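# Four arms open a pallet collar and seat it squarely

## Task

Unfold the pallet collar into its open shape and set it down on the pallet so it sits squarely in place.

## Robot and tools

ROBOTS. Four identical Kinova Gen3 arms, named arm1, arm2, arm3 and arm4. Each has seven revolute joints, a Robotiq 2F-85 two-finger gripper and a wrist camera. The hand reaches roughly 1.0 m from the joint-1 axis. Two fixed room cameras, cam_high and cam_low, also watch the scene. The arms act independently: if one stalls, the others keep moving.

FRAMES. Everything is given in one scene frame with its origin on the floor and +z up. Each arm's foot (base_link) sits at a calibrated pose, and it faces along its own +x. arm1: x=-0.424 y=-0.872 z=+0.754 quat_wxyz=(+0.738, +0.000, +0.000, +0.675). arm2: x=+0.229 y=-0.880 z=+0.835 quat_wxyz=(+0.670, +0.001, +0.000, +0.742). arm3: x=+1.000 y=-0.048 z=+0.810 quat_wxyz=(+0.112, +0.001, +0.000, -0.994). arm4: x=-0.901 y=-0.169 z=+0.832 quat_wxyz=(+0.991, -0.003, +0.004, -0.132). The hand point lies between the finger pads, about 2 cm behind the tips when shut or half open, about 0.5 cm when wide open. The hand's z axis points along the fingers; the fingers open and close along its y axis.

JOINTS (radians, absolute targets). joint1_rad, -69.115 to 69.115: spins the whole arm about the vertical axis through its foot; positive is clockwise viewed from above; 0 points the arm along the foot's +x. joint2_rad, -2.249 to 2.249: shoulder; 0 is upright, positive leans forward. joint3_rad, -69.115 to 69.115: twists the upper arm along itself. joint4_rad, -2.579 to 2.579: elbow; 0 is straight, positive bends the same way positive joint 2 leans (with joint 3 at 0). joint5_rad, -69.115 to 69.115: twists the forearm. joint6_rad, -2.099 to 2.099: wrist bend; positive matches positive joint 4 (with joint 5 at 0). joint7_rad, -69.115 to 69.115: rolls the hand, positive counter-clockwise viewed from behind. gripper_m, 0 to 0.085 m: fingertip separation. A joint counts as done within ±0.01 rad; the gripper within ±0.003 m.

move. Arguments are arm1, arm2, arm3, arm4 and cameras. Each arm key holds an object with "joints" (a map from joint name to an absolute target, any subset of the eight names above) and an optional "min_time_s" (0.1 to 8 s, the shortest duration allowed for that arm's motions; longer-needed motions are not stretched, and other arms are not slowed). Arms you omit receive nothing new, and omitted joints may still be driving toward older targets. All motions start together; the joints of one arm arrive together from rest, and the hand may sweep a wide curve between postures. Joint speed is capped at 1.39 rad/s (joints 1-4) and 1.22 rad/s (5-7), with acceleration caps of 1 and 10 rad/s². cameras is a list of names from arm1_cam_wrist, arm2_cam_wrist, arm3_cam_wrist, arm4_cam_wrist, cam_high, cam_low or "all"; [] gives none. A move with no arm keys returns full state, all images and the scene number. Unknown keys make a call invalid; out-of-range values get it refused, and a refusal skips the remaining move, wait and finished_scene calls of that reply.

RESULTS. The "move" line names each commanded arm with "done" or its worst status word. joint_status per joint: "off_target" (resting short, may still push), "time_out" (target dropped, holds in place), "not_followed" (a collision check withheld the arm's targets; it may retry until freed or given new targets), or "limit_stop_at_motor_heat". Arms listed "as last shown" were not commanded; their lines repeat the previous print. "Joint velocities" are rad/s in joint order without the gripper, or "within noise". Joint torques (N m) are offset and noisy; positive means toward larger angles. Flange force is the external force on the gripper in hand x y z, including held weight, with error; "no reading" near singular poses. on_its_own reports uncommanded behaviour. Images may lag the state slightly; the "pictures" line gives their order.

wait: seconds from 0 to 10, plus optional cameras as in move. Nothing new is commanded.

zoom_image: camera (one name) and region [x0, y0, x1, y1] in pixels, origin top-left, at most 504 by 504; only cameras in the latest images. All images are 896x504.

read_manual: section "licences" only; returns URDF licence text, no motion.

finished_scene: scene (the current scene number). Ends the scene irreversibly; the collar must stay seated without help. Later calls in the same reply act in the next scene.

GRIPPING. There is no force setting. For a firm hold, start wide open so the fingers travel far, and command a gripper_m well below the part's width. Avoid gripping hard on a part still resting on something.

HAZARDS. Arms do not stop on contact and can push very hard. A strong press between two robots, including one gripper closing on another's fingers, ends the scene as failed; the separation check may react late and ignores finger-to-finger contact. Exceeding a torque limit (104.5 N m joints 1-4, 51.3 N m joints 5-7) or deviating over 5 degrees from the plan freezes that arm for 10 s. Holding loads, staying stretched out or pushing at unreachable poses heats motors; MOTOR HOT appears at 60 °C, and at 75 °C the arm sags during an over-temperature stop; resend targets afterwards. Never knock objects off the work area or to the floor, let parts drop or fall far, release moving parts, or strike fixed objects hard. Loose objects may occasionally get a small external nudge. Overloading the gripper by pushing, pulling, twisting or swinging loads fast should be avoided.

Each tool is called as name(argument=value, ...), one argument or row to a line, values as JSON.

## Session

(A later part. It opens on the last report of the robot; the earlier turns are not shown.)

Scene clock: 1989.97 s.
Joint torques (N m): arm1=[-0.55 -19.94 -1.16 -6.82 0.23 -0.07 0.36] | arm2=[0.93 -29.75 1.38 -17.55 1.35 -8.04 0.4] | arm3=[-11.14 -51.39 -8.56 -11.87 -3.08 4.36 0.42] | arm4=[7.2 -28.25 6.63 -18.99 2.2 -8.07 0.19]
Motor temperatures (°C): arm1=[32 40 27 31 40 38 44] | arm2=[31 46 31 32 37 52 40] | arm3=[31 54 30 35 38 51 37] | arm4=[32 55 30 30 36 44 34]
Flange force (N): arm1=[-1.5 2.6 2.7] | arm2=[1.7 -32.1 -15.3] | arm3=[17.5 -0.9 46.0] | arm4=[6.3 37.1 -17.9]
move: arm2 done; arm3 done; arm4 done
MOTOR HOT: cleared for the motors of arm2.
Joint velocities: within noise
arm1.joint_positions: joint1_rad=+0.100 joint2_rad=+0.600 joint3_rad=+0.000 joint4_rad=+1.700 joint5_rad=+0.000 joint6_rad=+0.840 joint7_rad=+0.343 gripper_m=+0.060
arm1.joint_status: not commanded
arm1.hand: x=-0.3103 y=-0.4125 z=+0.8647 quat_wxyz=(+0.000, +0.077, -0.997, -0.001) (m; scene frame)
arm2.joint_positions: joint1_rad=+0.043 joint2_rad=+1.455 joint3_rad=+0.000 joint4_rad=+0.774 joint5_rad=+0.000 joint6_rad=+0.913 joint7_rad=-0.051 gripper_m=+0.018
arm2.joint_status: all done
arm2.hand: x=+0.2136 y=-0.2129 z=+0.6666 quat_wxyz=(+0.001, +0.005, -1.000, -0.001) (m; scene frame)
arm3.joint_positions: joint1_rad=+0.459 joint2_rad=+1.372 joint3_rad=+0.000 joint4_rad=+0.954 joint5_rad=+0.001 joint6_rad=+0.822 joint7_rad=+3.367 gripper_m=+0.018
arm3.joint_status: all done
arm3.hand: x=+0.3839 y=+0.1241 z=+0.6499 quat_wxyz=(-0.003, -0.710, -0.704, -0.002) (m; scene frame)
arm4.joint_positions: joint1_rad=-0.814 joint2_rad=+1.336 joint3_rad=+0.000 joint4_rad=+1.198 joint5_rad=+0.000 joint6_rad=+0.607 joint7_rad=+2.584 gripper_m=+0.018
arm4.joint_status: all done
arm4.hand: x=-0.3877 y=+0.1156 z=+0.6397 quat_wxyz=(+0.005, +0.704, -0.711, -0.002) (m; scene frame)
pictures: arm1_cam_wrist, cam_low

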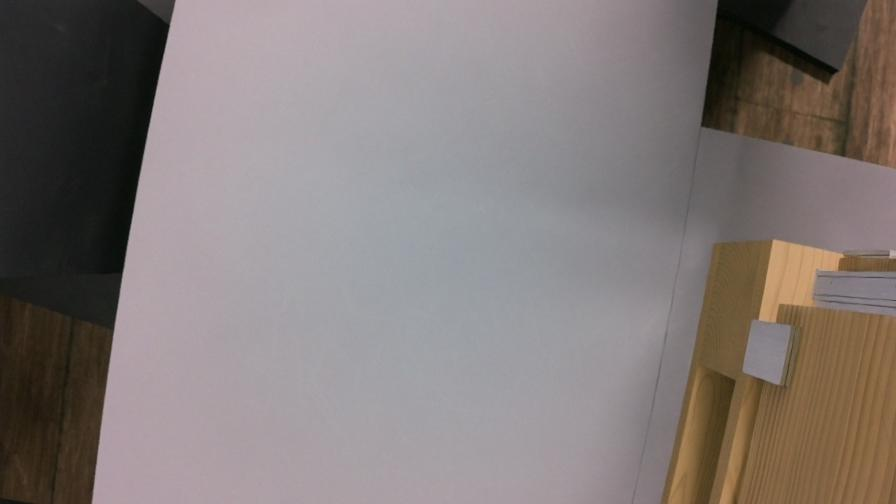

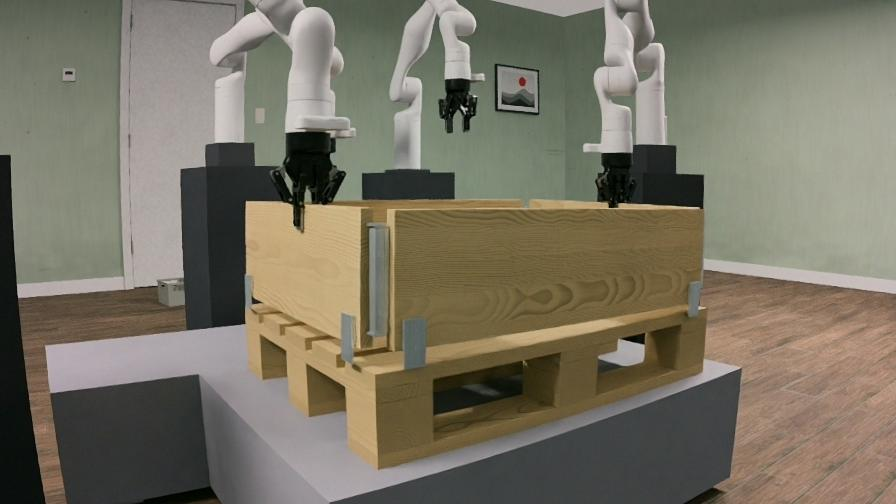

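move(
  arm2={"joints":{"joint1_rad":0.0361,"joint2_rad":1.4649,"joint4_rad":0.7864,"joint6_rad":0.8903,"joint7_rad":-0.0571},"min_time_s":2},
  arm3={"joints":{"joint1_rad":0.4512,"joint2_rad":1.3959,"joint4_rad":0.9219,"joint6_rad":0.8238,"joint7_rad":3.3596},"min_time_s":2},
  arm4={"joints":{"joint1_rad":-0.81,"joint2_rad":1.3383,"joint4_rad":1.2197,"joint6_rad":0.5836,"joint7_rad":2.5876},"min_time_s":2},
  cameras=["arm1_cam_wrist","cam_low","cam_high"],
)

zoom_image(
  camera="cam_low",
  region=[230, 240, 480, 400],
)

zoom_image(
  camera="arm1_cam_wrist",
  region=[640, 180, 896, 436],
)

zoom_image(
  camera="cam_low",
  region=[600, 200, 750, 350],
)

Scene clock: 2031.43 s.
Joint torques (N m): arm1=[-0.58 -19.98 -1.2 -6.86 0.23 -0.01 0.38] | arm2=[0.4 -32.25 0.9 -15.71 1 -5.24 0.18] | arm3=[-12.29 -52.59 -9.96 -22.72 -4.1 -4.38 -0.15] | arm4=[7.79 -45.33 7.94 -16.08 2.17 -2.09 -0.21]
Motor temperatures (°C): arm1=[32 40 27 31 40 38 44] | arm2=[30 45 30 32 37 49 40] | arm3=[31 58 30 35 39 49 37] | arm4=[31 54 29 29 35 44 34]
Flange force (N): arm1=[-1.5 2.5 3.0] | arm2=[0.6 -24.9 -6.1] | arm3=[12.4 28.0 27.6] | arm4=[-3.0 21.7 26.6]
move: arm2 done; arm3 done; arm4 done
TORQUE WARNING: arm3's joint2_rad reached its warning level (56.7 N m). A warning alone does not stop the arm.
Joint velocities: within noise
arm1: as last shown
arm2.joint_positions: joint1_rad=+0.036 joint2_rad=+1.465 joint3_rad=+0.000 joint4_rad=+0.786 joint5_rad=+0.000 joint6_rad=+0.890 joint7_rad=-0.057 gripper_m=+0.018
arm2.joint_status: all done
arm2.hand: x=+0.2095 y=-0.2170 z=+0.6567 quat_wxyz=(+0.001, +0.005, -1.000, -0.001) (m; scene frame)
arm3.joint_positions: joint1_rad=+0.451 joint2_rad=+1.396 joint3_rad=+0.000 joint4_rad=+0.922 joint5_rad=+0.000 joint6_rad=+0.824 joint7_rad=+3.360 gripper_m=+0.018
arm3.joint_status: all done
arm3.hand: x=+0.3774 y=+0.1208 z=+0.6416 quat_wxyz=(-0.001, -0.710, -0.704, +0.000) (m; scene frame)
arm4.joint_positions: joint1_rad=-0.810 joint2_rad=+1.338 joint3_rad=+0.000 joint4_rad=+1.220 joint5_rad=+0.000 joint6_rad=+0.584 joint7_rad=+2.588 gripper_m=+0.018
arm4.joint_status: all done
arm4.hand: x=-0.3918 y=+0.1105 z=+0.6347 quat_wxyz=(+0.005, +0.704, -0.711, -0.002) (m; scene frame)
pictures: arm1_cam_wrist, cam_high, cam_low

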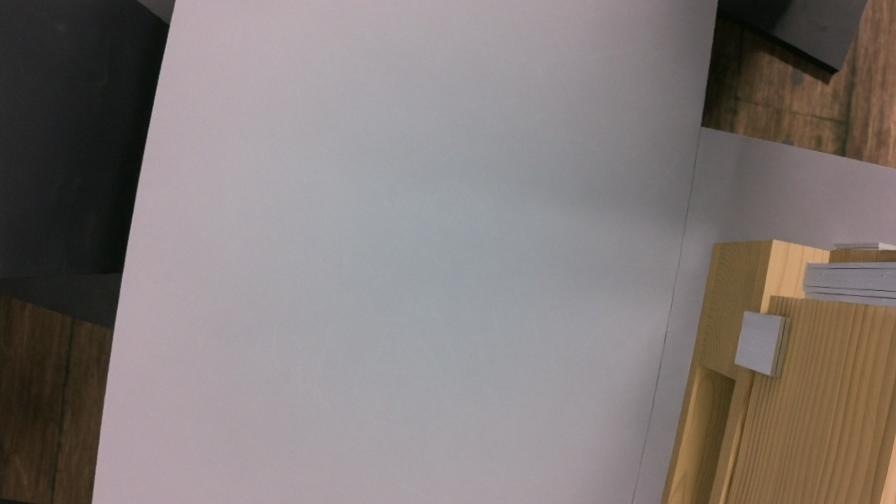

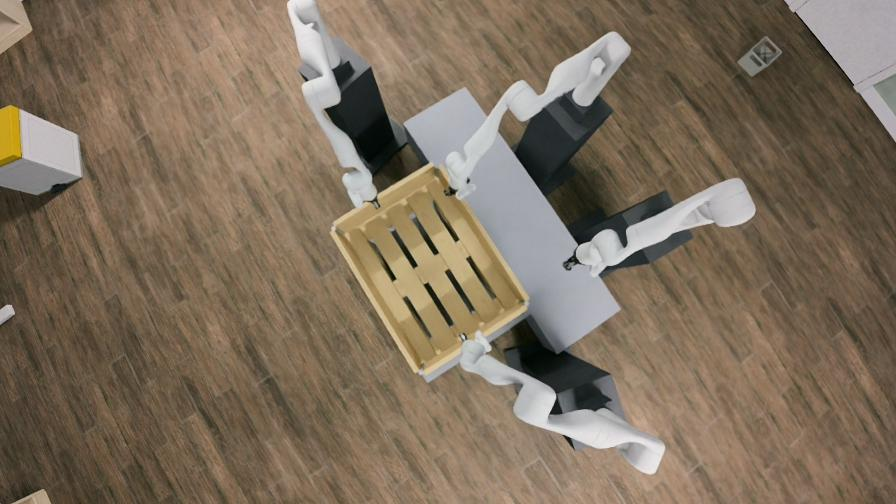

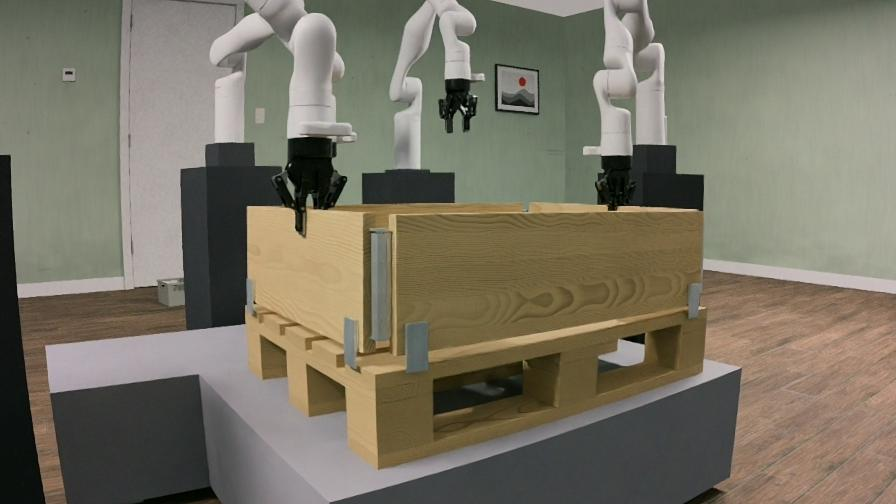

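Scaled by 2.016 from the camera's 896x504 image, which has a finer 1280x720 frame.

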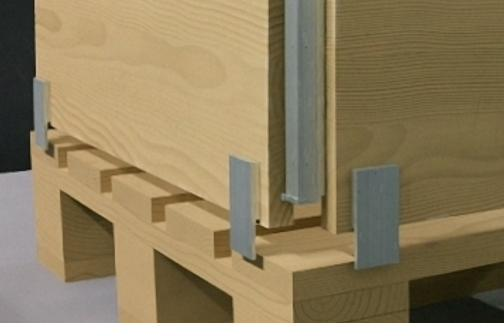

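Scaled by 1.969 from the camera's 896x504 image, which has a finer 1280x720 frame.

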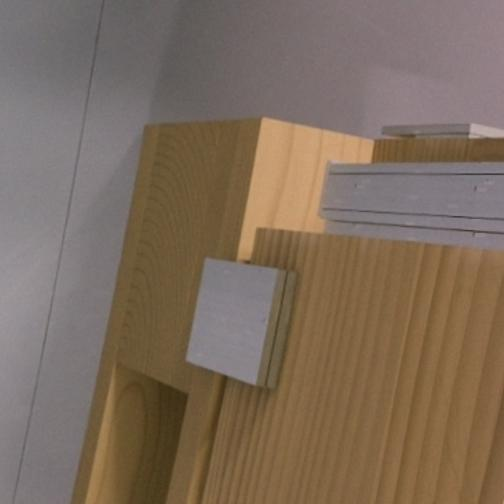

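Scaled by 3.360 from the camera's 896x504 image, which has a finer 1280x720 frame.

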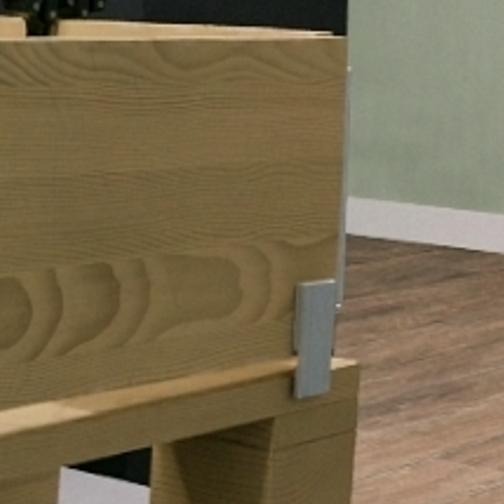

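move(
  arm2={"joints":{"joint1_rad":0.0391,"joint2_rad":1.4907,"joint4_rad":0.7659,"joint6_rad":0.885,"joint7_rad":-0.0541},"min_time_s":2},
  arm3={"joints":{"joint1_rad":0.452,"joint2_rad":1.4153,"joint4_rad":0.92,"joint6_rad":0.8063,"joint7_rad":3.3604},"min_time_s":2},
  arm4={"joints":{"joint1_rad":-0.8067,"joint2_rad":1.3658,"joint4_rad":1.1971,"joint6_rad":0.5787,"joint7_rad":2.5909},"min_time_s":2},
  cameras=["arm1_cam_wrist","cam_low"],
)

zoom_image(
  camera="cam_low",
  region=[230, 240, 480, 400],
)

zoom_image(
  camera="arm1_cam_wrist",
  region=[640, 180, 896, 436],
)

Scene clock: 2053.53 s.
Joint torques (N m): arm1=[-0.52 -19.93 -1.15 -6.84 0.24 -0.07 0.37] | arm2=[-0.73 -30.6 0.02 -16.58 0.53 -6.74 0.02] | arm3=[-14.09 -53.31 -11.56 -20.85 -4.52 -2.77 0.19] | arm4=[7.63 -40.24 7.43 -12.84 2.17 -1.05 0.09]
Motor temperatures (°C): arm1=[32 39 27 31 40 38 44] | arm2=[30 44 30 32 36 49 40] | arm3=[31 57 30 35 39 48 37] | arm4=[31 53 29 29 35 44 34]
Flange force (N): arm1=[-1.4 2.6 2.7] | arm2=[-1.4 -29.4 -12.5] | arm3=[16.1 23.2 32.3] | arm4=[-5.2 18.2 20.4]
move: arm2 done; arm3 done; arm4 done
Joint velocities: within noise
arm1: as last shown
arm2.joint_positions: joint1_rad=+0.039 joint2_rad=+1.491 joint3_rad=+0.000 joint4_rad=+0.766 joint5_rad=+0.000 joint6_rad=+0.885 joint7_rad=-0.054 gripper_m=+0.018
arm2.joint_status: all done
arm2.hand: x=+0.2115 y=-0.2169 z=+0.6446 quat_wxyz=(+0.001, +0.005, -1.000, -0.001) (m; scene frame)
arm3.joint_positions: joint1_rad=+0.452 joint2_rad=+1.415 joint3_rad=+0.000 joint4_rad=+0.920 joint5_rad=+0.000 joint6_rad=+0.806 joint7_rad=+3.360 gripper_m=+0.018
arm3.joint_status: all done
arm3.hand: x=+0.3800 y=+0.1207 z=+0.6295 quat_wxyz=(-0.001, -0.710, -0.704, -0.001) (m; scene frame)
arm4.joint_positions: joint1_rad=-0.807 joint2_rad=+1.366 joint3_rad=+0.000 joint4_rad=+1.197 joint5_rad=+0.000 joint6_rad=+0.579 joint7_rad=+2.591 gripper_m=+0.018
arm4.joint_status: all done
arm4.hand: x=-0.3900 y=+0.1094 z=+0.6225 quat_wxyz=(+0.005, +0.704, -0.711, -0.002) (m; scene frame)
pictures: arm1_cam_wrist, cam_low

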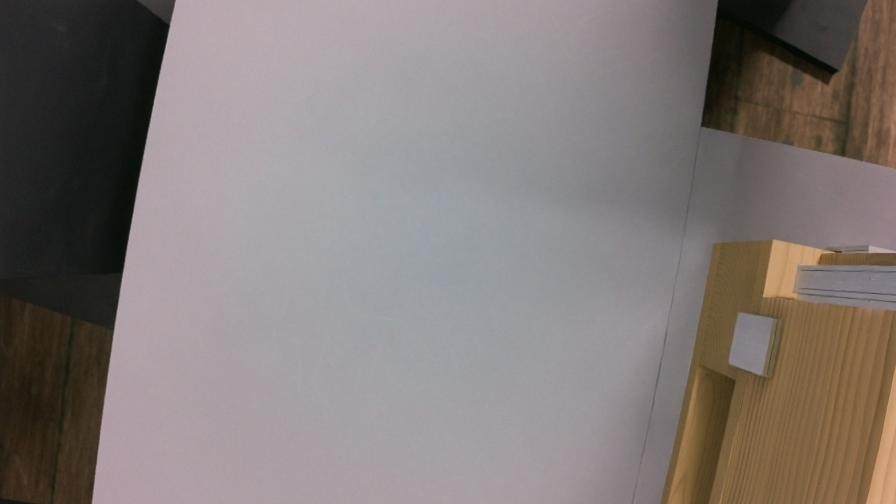

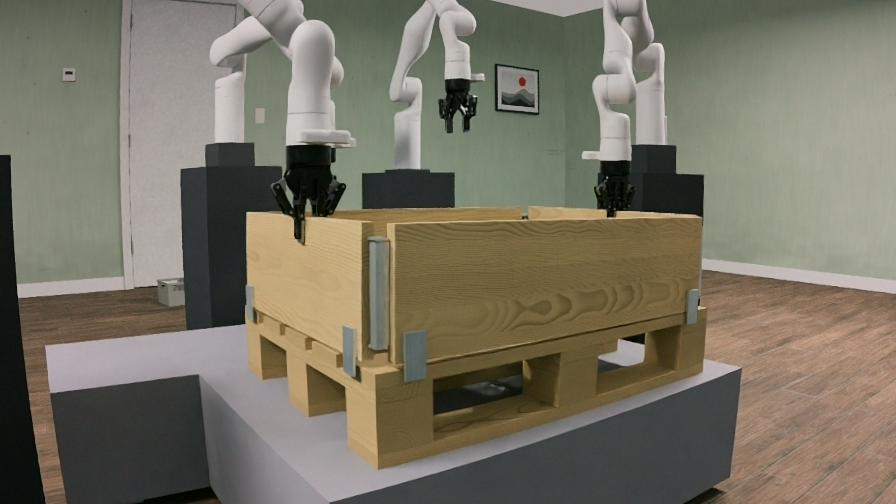

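Scaled by 2.016 from the camera's 896x504 image, which has a finer 1280x720 frame.

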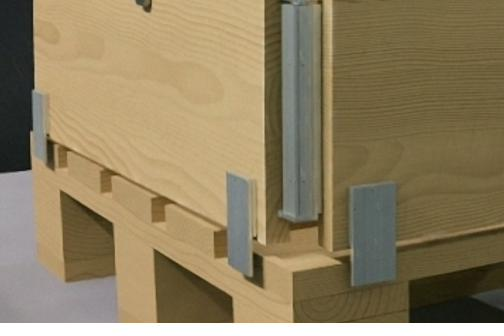

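Scaled by 1.969 from the camera's 896x504 image, which has a finer 1280x720 frame.

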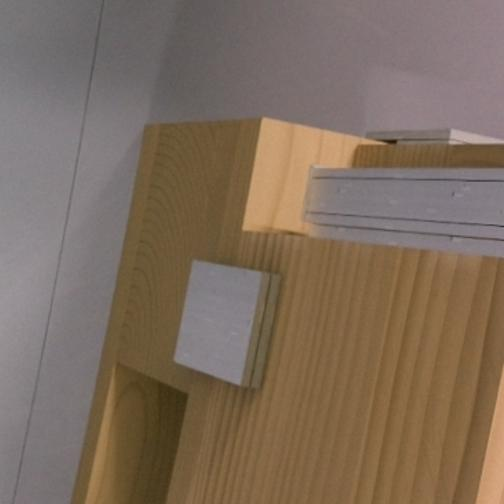

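move(
  arm2={"joints":{"joint2_rad":1.5171,"joint4_rad":0.7435,"joint6_rad":0.881},"min_time_s":2.5},
  arm3={"joints":{"joint2_rad":1.4403,"joint4_rad":0.9018,"joint6_rad":0.7995},"min_time_s":2.5},
  arm4={"joints":{"joint2_rad":1.3936,"joint4_rad":1.1775,"joint6_rad":0.5705},"min_time_s":2.5},
  cameras=["arm1_cam_wrist","cam_low","cam_high"],
)

zoom_image(
  camera="cam_low",
  region=[230, 200, 734, 400],
)

zoom_image(
  camera="arm1_cam_wrist",
  region=[640, 180, 896, 436],
)

Scene clock: 2081.43 s.
Joint torques (N m): arm1=[-0.57 -19.99 -1.19 -6.87 0.24 -0.02 0.4] | arm2=[-11.33 43.55 -9.64 -16.74 -2.57 -33.26 -0.04] | arm3=[-36.29 -21.54 -28.47 -36.5 -9.82 -25.4 0] | arm4=[3.2 49.01 3.38 -34.49 2.54 -35.75 0.58]
Motor temperatures (°C): arm1=[32 39 27 31 40 38 44] | arm2=[29 43 30 32 36 48 40] | arm3=[31 57 30 36 39 47 37] | arm4=[30 53 29 29 35 45 34]
Flange force (N): arm1=[-1.4 2.5 3.0] | arm2=[-18.6 -107.0 -185.9] | arm3=[30.7 104.2 -72.2] | arm4=[55.2 112.7 -227.3]
move: arm2 done; arm3 done; arm4 done
TORQUE WARNING: arm3's joint2_rad reached its warning level (56.7 N m). A warning alone does not stop the arm.
TORQUE WARNING: arm4's joint6_rad reached its warning level (29.4 N m). A warning alone does not stop the arm.
TORQUE WARNING: arm2's joint6_rad reached its warning level (29.4 N m). A warning alone does not stop the arm.
Joint velocities: within noise
arm1: as last shown
arm2.joint_positions: joint1_rad=+0.039 joint2_rad=+1.515 joint3_rad=+0.000 joint4_rad=+0.744 joint5_rad=+0.000 joint6_rad=+0.882 joint7_rad=-0.054 gripper_m=+0.018
arm2.joint_status: all done
arm2.hand: x=+0.2115 y=-0.2163 z=+0.6337 quat_wxyz=(+0.001, +0.005, -1.000, -0.002) (m; scene frame)
arm3.joint_positions: joint1_rad=+0.452 joint2_rad=+1.440 joint3_rad=+0.000 joint4_rad=+0.902 joint5_rad=+0.001 joint6_rad=+0.799 joint7_rad=+3.360 gripper_m=+0.018
arm3.joint_status: all done
arm3.hand: x=+0.3799 y=+0.1208 z=+0.6176 quat_wxyz=(-0.001, -0.710, -0.704, -0.001) (m; scene frame)
arm4.joint_positions: joint1_rad=-0.807 joint2_rad=+1.386 joint3_rad=+0.000 joint4_rad=+1.177 joint5_rad=+0.000 joint6_rad=+0.578 joint7_rad=+2.591 gripper_m=+0.018
arm4.joint_status: all done
arm4.hand: x=-0.3886 y=+0.1102 z=+0.6143 quat_wxyz=(+0.005, +0.704, -0.711, -0.002) (m; scene frame)
pictures: arm1_cam_wrist, cam_high, cam_low

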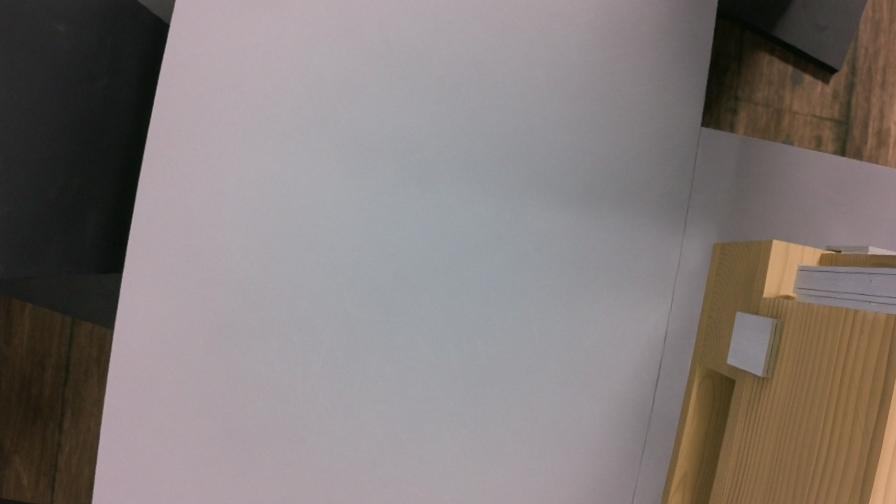

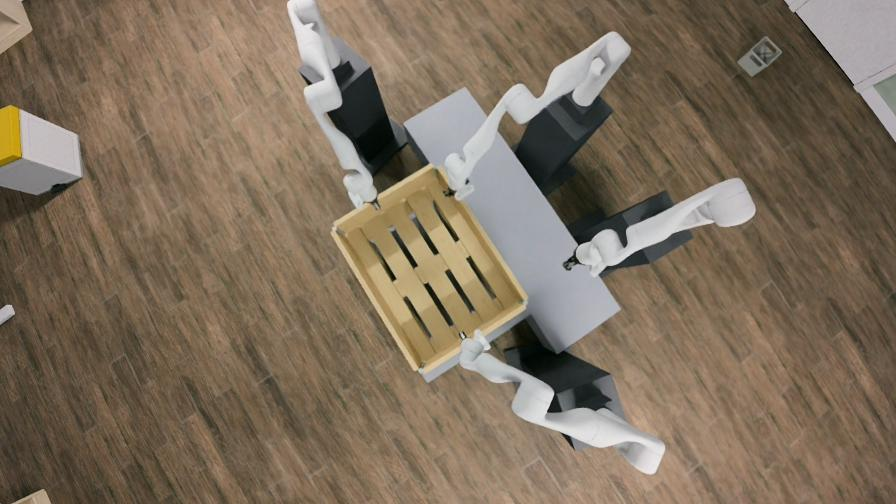

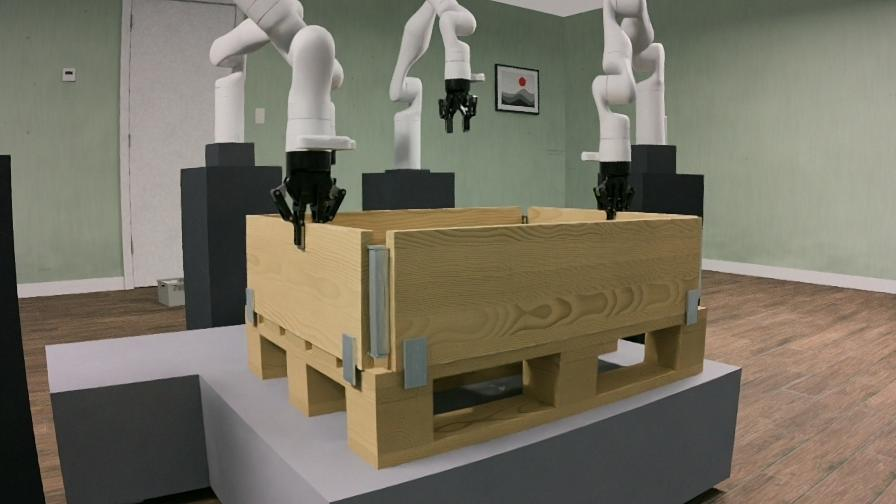

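Scaled by 1.000.

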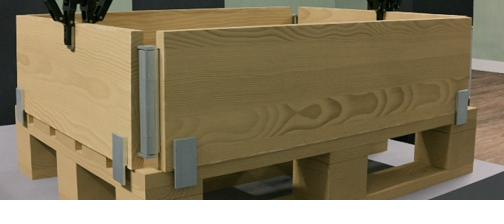

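Scaled by 1.969 from the camera's 896x504 image, which has a finer 1280x720 frame.

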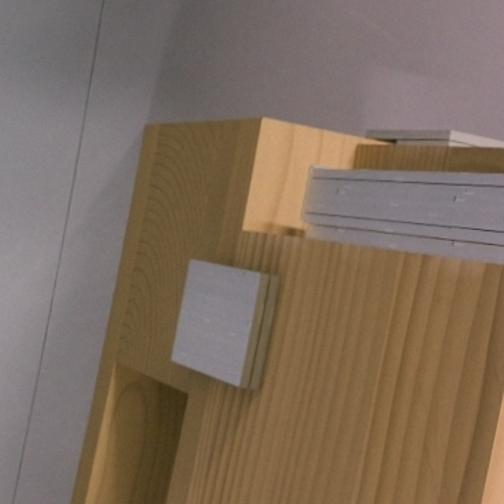

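move(
  arm2={"joints":{"joint2_rad":1.5,"joint4_rad":0.7585,"joint6_rad":0.8831}},
  arm3={"joints":{"joint2_rad":1.4353,"joint4_rad":0.9054,"joint6_rad":0.8009}},
  arm4={"joints":{"joint2_rad":1.376,"joint4_rad":1.1897,"joint6_rad":0.5759}},
  cameras=["cam_low"],
)

zoom_image(
  camera="cam_low",
  region=[230, 240, 480, 400],
)

zoom_image(
  camera="cam_low",
  region=[600, 200, 750, 350],
)

Scene clock: 2094.90 s.
Joint torques (N m): arm1=[-0.53 -19.98 -1.17 -6.8 0.25 -0.05 0.41] | arm2=[-6.04 -31.04 -4.18 -14.22 -1.14 -4.2 0.3] | arm3=[-20.89 -49.46 -15.23 -31.33 -5.21 -12.59 0.27] | arm4=[5.71 2.76 5.34 -13.9 2.35 -11.17 0.64]
Motor temperatures (°C): arm1=[32 39 27 31 40 38 44] | arm2=[29 45 30 32 36 53 40] | arm3=[32 55 31 37 39 50 37] | arm4=[30 55 29 30 35 48 34]
Flange force (N): arm1=[-1.4 2.8 2.8] | arm2=[-8.8 -22.7 -6.6] | arm3=[17.5 58.9 1.9] | arm4=[12.0 44.3 -80.5]
move: arm2 done; arm3 done; arm4 done
TORQUE WARNING: arm2's joint6_rad reached its warning level (29.4 N m). A warning alone does not stop the arm.
TORQUE WARNING: arm4's joint6_rad reached its warning level (29.4 N m). A warning alone does not stop the arm.
Joint velocities: within noise
arm1: as last shown
arm2.joint_positions: joint1_rad=+0.039 joint2_rad=+1.500 joint3_rad=+0.000 joint4_rad=+0.759 joint5_rad=+0.000 joint6_rad=+0.883 joint7_rad=-0.054 gripper_m=+0.018
arm2.joint_status: all done
arm2.hand: x=+0.2114 y=-0.2172 z=+0.6400 quat_wxyz=(+0.001, +0.005, -1.000, -0.001) (m; scene frame)
arm3.joint_positions: joint1_rad=+0.452 joint2_rad=+1.435 joint3_rad=+0.000 joint4_rad=+0.905 joint5_rad=+0.000 joint6_rad=+0.801 joint7_rad=+3.360 gripper_m=+0.018
arm3.joint_status: all done
arm3.hand: x=+0.3799 y=+0.1203 z=+0.6199 quat_wxyz=(-0.001, -0.710, -0.705, +0.000) (m; scene frame)
arm4.joint_positions: joint1_rad=-0.807 joint2_rad=+1.376 joint3_rad=+0.000 joint4_rad=+1.190 joint5_rad=+0.000 joint6_rad=+0.576 joint7_rad=+2.591 gripper_m=+0.018
arm4.joint_status: all done
arm4.hand: x=-0.3900 y=+0.1094 z=+0.6177 quat_wxyz=(+0.005, +0.704, -0.711, -0.002) (m; scene frame)
pictures: cam_low

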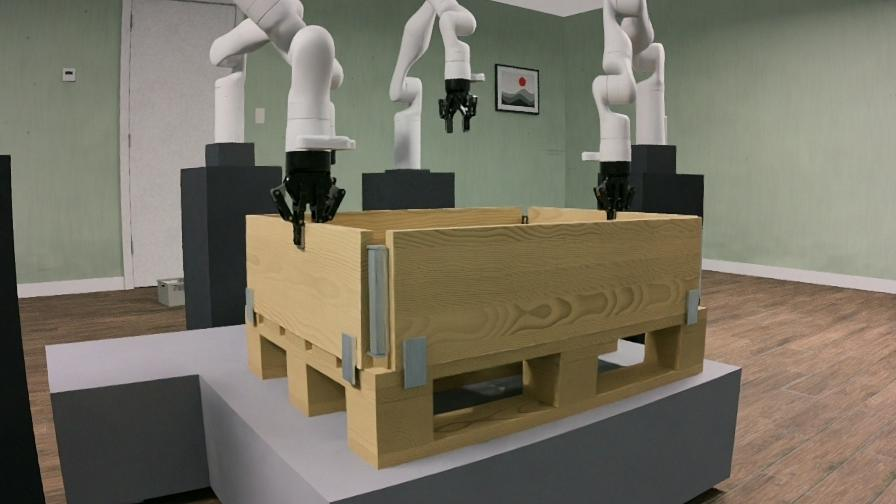

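Scaled by 2.016 from the camera's 896x504 image, which has a finer 1280x720 frame.

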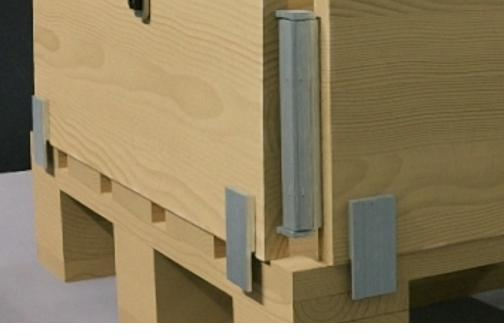

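Scaled by 3.360 from the camera's 896x504 image, which has a finer 1280x720 frame.

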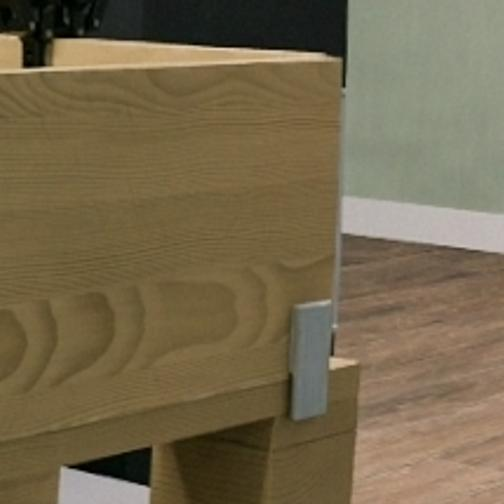

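move(
  arm2={"joints":{"gripper_m":0.05}},
  arm3={"joints":{"gripper_m":0.05}},
  arm4={"joints":{"gripper_m":0.05}},
  cameras=["cam_low","cam_high","arm1_cam_wrist"],
)

zoom_image(
  camera="cam_low",
  region=[230, 200, 480, 400],
)

zoom_image(
  camera="cam_low",
  region=[480, 200, 730, 400],
)

zoom_image(
  camera="cam_high",
  region=[310, 140, 550, 400],
)

zoom_image(
  camera="arm1_cam_wrist",
  region=[640, 180, 896, 436],
)

Scene clock: 2110.53 s.
Joint torques (N m): arm1=[-0.58 -19.92 -1.18 -6.81 0.24 -0.05 0.42] | arm2=[0.54 -25.17 0.11 -7.68 0.12 -0.28 -0.34] | arm3=[-0.71 -26.01 0.51 -7.1 0.52 0.06 -0.02] | arm4=[0.16 -24.63 -0.59 -4.66 -0.17 0.33 -0.04]
Motor temperatures (°C): arm1=[32 39 27 31 40 38 44] | arm2=[29 45 30 32 36 52 40] | arm3=[32 56 31 37 39 49 37] | arm4=[30 53 29 29 35 48 34]
Flange force (N): arm1=[-1.4 2.6 2.7] | arm2=[0.3 -9.2 -5.9] | arm3=[-0.4 5.7 -2.7] | arm4=[-0.1 0.7 -0.3]
move: arm2 done; arm3 done; arm4 done
TORQUE WARNING: arm3's joint2_rad reached its warning level (56.7 N m). A warning alone does not stop the arm.
Joint velocities: within noise
arm1: as last shown
arm2.joint_positions: joint1_rad=+0.039 joint2_rad=+1.500 joint3_rad=+0.000 joint4_rad=+0.758 joint5_rad=+0.000 joint6_rad=+0.883 joint7_rad=-0.054 gripper_m=+0.050
arm2.joint_status: all done
arm2.hand: x=+0.2115 y=-0.2170 z=+0.6403 quat_wxyz=(+0.001, +0.005, -1.000, -0.001) (m; scene frame)
arm3.joint_positions: joint1_rad=+0.452 joint2_rad=+1.435 joint3_rad=+0.000 joint4_rad=+0.905 joint5_rad=+0.000 joint6_rad=+0.801 joint7_rad=+3.360 gripper_m=+0.050
arm3.joint_status: all done
arm3.hand: x=+0.3799 y=+0.1207 z=+0.6200 quat_wxyz=(-0.001, -0.710, -0.704, +0.000) (m; scene frame)
arm4.joint_positions: joint1_rad=-0.807 joint2_rad=+1.376 joint3_rad=+0.000 joint4_rad=+1.190 joint5_rad=+0.000 joint6_rad=+0.576 joint7_rad=+2.591 gripper_m=+0.050
arm4.joint_status: all done
arm4.hand: x=-0.3899 y=+0.1095 z=+0.6178 quat_wxyz=(+0.005, +0.704, -0.711, -0.002) (m; scene frame)
pictures: arm1_cam_wrist, cam_high, cam_low

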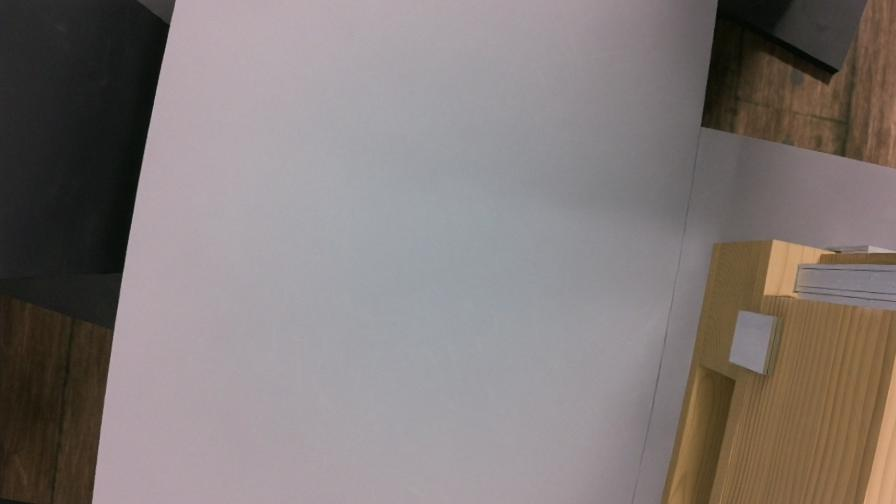

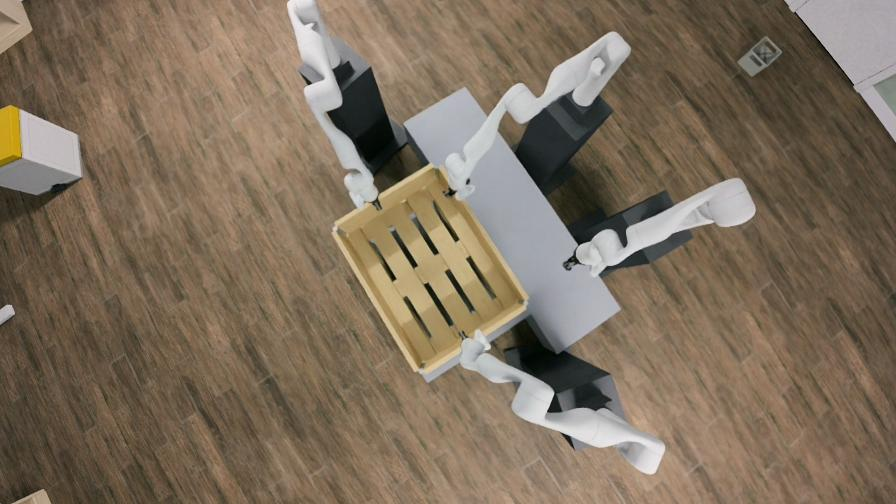

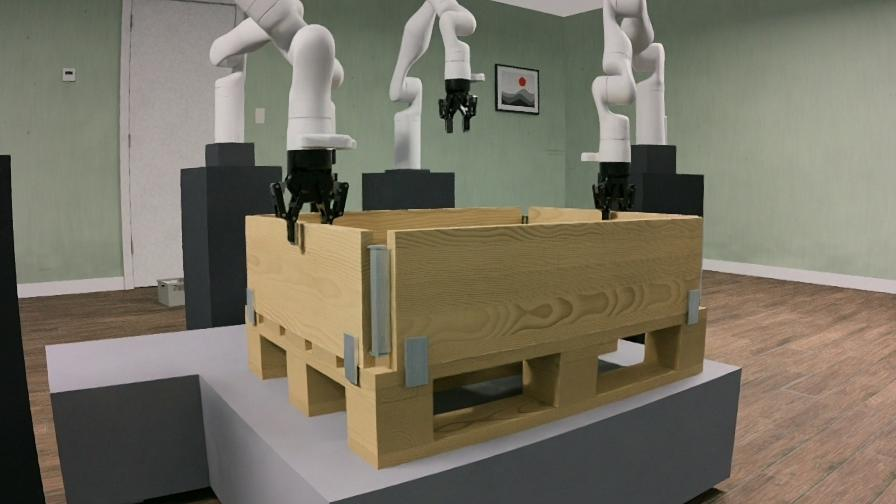

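Scaled by 2.016 from the camera's 896x504 image, which has a finer 1280x720 frame.

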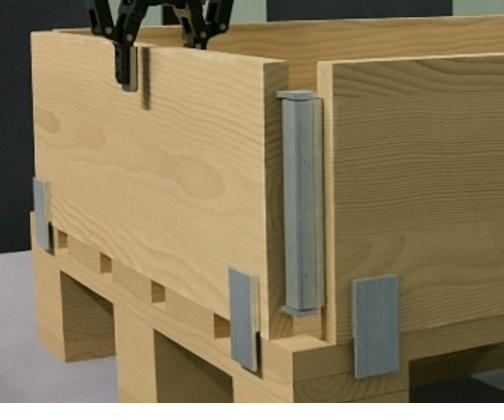

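Scaled by 2.016 from the camera's 896x504 image, which has a finer 1280x720 frame.

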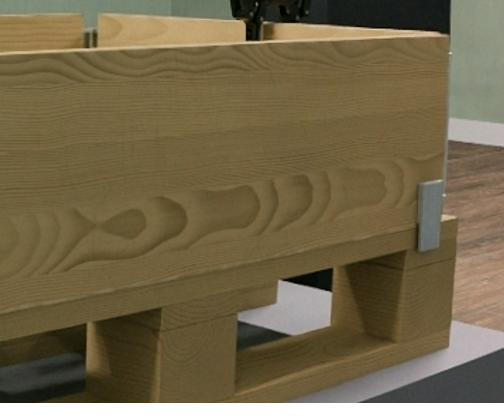

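Scaled by 1.938 from the camera's 896x504 image, which has a finer 1280x720 frame.

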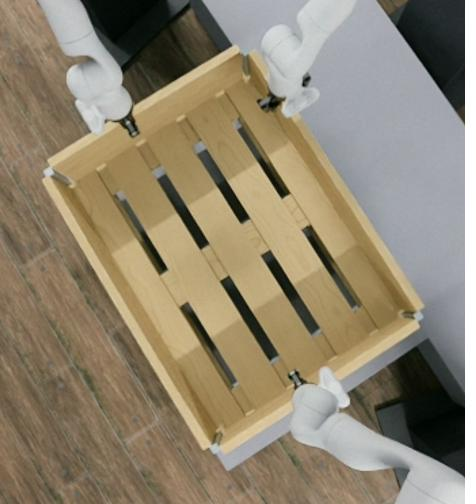

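Scaled by 1.969 from the camera's 896x504 image, which has a finer 1280x720 frame.

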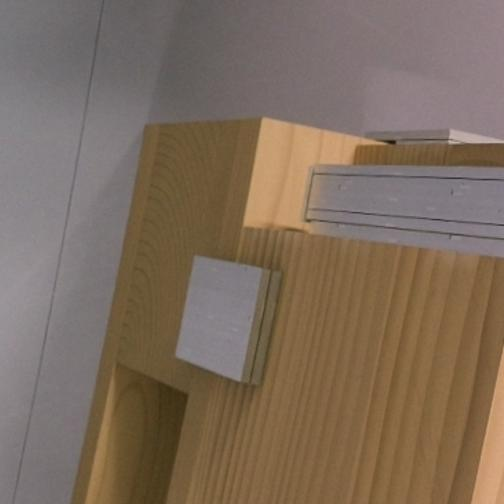

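move(
  arm2={"joints":{"joint2_rad":1.3365,"joint4_rad":0.8677,"joint6_rad":0.9374},"min_time_s":1.5},
  arm3={"joints":{"joint2_rad":1.2446,"joint4_rad":1.0083,"joint6_rad":0.8887},"min_time_s":1.5},
  arm4={"joints":{"joint2_rad":1.1781,"joint4_rad":1.2937,"joint6_rad":0.6698},"min_time_s":1.5},
  cameras=["cam_low","cam_high"],
)

zoom_image(
  camera="cam_low",
  region=[230, 160, 730, 400],
)

Scene clock: 2129.03 s.
Joint torques (N m): arm1=[-0.55 -19.95 -1.16 -6.82 0.21 -0.04 0.39] | arm2=[0.54 -24.95 0.23 -8.08 0.19 -0.28 -0.36] | arm3=[-0.67 -25.66 0.46 -7.63 0.56 0.08 -0.05] | arm4=[0.2 -24.17 -0.57 -5.38 -0.1 0.36 -0.01]
Motor temperatures (°C): arm1=[32 39 27 31 40 37 44] | arm2=[29 44 30 31 36 50 40] | arm3=[32 54 31 36 39 48 37] | arm4=[30 52 28 29 35 47 34]
Flange force (N): arm1=[-1.4 2.6 2.8] | arm2=[0.3 -9.3 -4.8] | arm3=[-0.3 5.4 -1.8] | arm4=[-0.1 1.0 -0.2]
move: arm2 done; arm3 done; arm4 done
Joint velocities: within noise
arm1: as last shown
arm2.joint_positions: joint1_rad=+0.039 joint2_rad=+1.337 joint3_rad=+0.000 joint4_rad=+0.868 joint5_rad=+0.000 joint6_rad=+0.937 joint7_rad=-0.054 gripper_m=+0.050
arm2.joint_status: all done
arm2.hand: x=+0.2117 y=-0.2171 z=+0.7217 quat_wxyz=(+0.001, +0.005, -1.000, -0.001) (m; scene frame)
arm3.joint_positions: joint1_rad=+0.452 joint2_rad=+1.245 joint3_rad=+0.000 joint4_rad=+1.008 joint5_rad=+0.000 joint6_rad=+0.889 joint7_rad=+3.360 gripper_m=+0.050
arm3.joint_status: all done
arm3.hand: x=+0.3798 y=+0.1208 z=+0.7186 quat_wxyz=(-0.001, -0.710, -0.704, -0.001) (m; scene frame)
arm4.joint_positions: joint1_rad=-0.807 joint2_rad=+1.178 joint3_rad=+0.000 joint4_rad=+1.294 joint5_rad=+0.000 joint6_rad=+0.670 joint7_rad=+2.591 gripper_m=+0.050
arm4.joint_status: all done
arm4.hand: x=-0.3891 y=+0.1098 z=+0.7146 quat_wxyz=(+0.005, +0.704, -0.711, -0.002) (m; scene frame)
pictures: cam_high, cam_low

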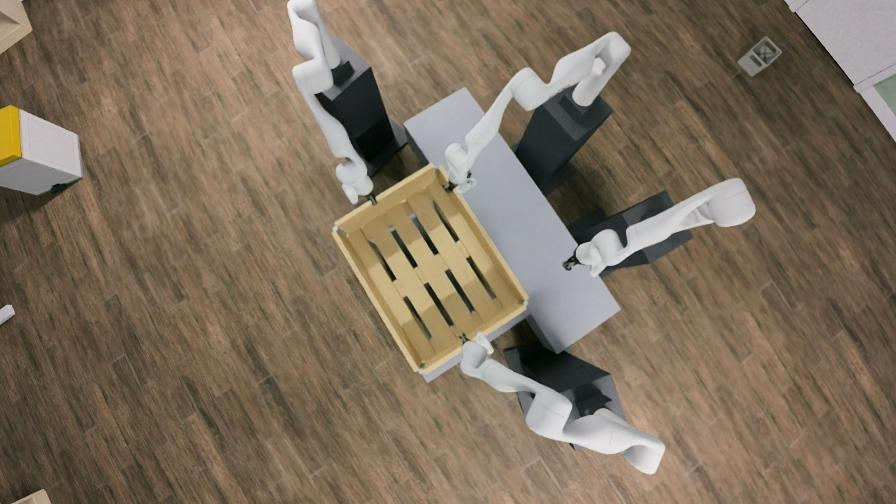

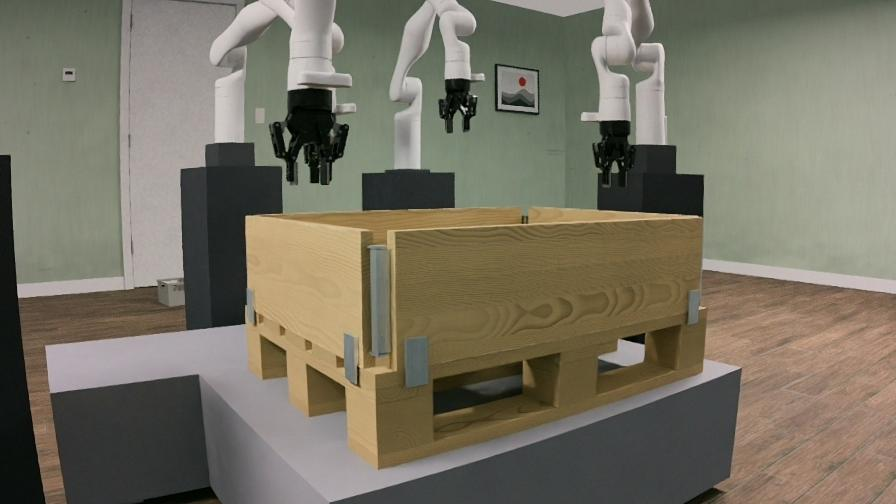

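Scaled by 1.008 from the camera's 896x504 image, which has a finer 1280x720 frame.

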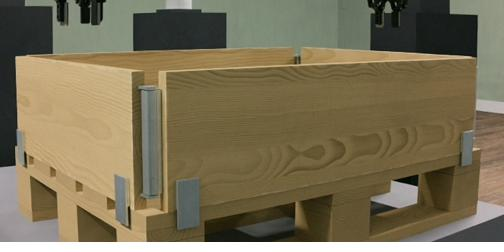

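Seated flush all round.

finished_scene(
  scene=1,
)

The scene is finished: the task was done.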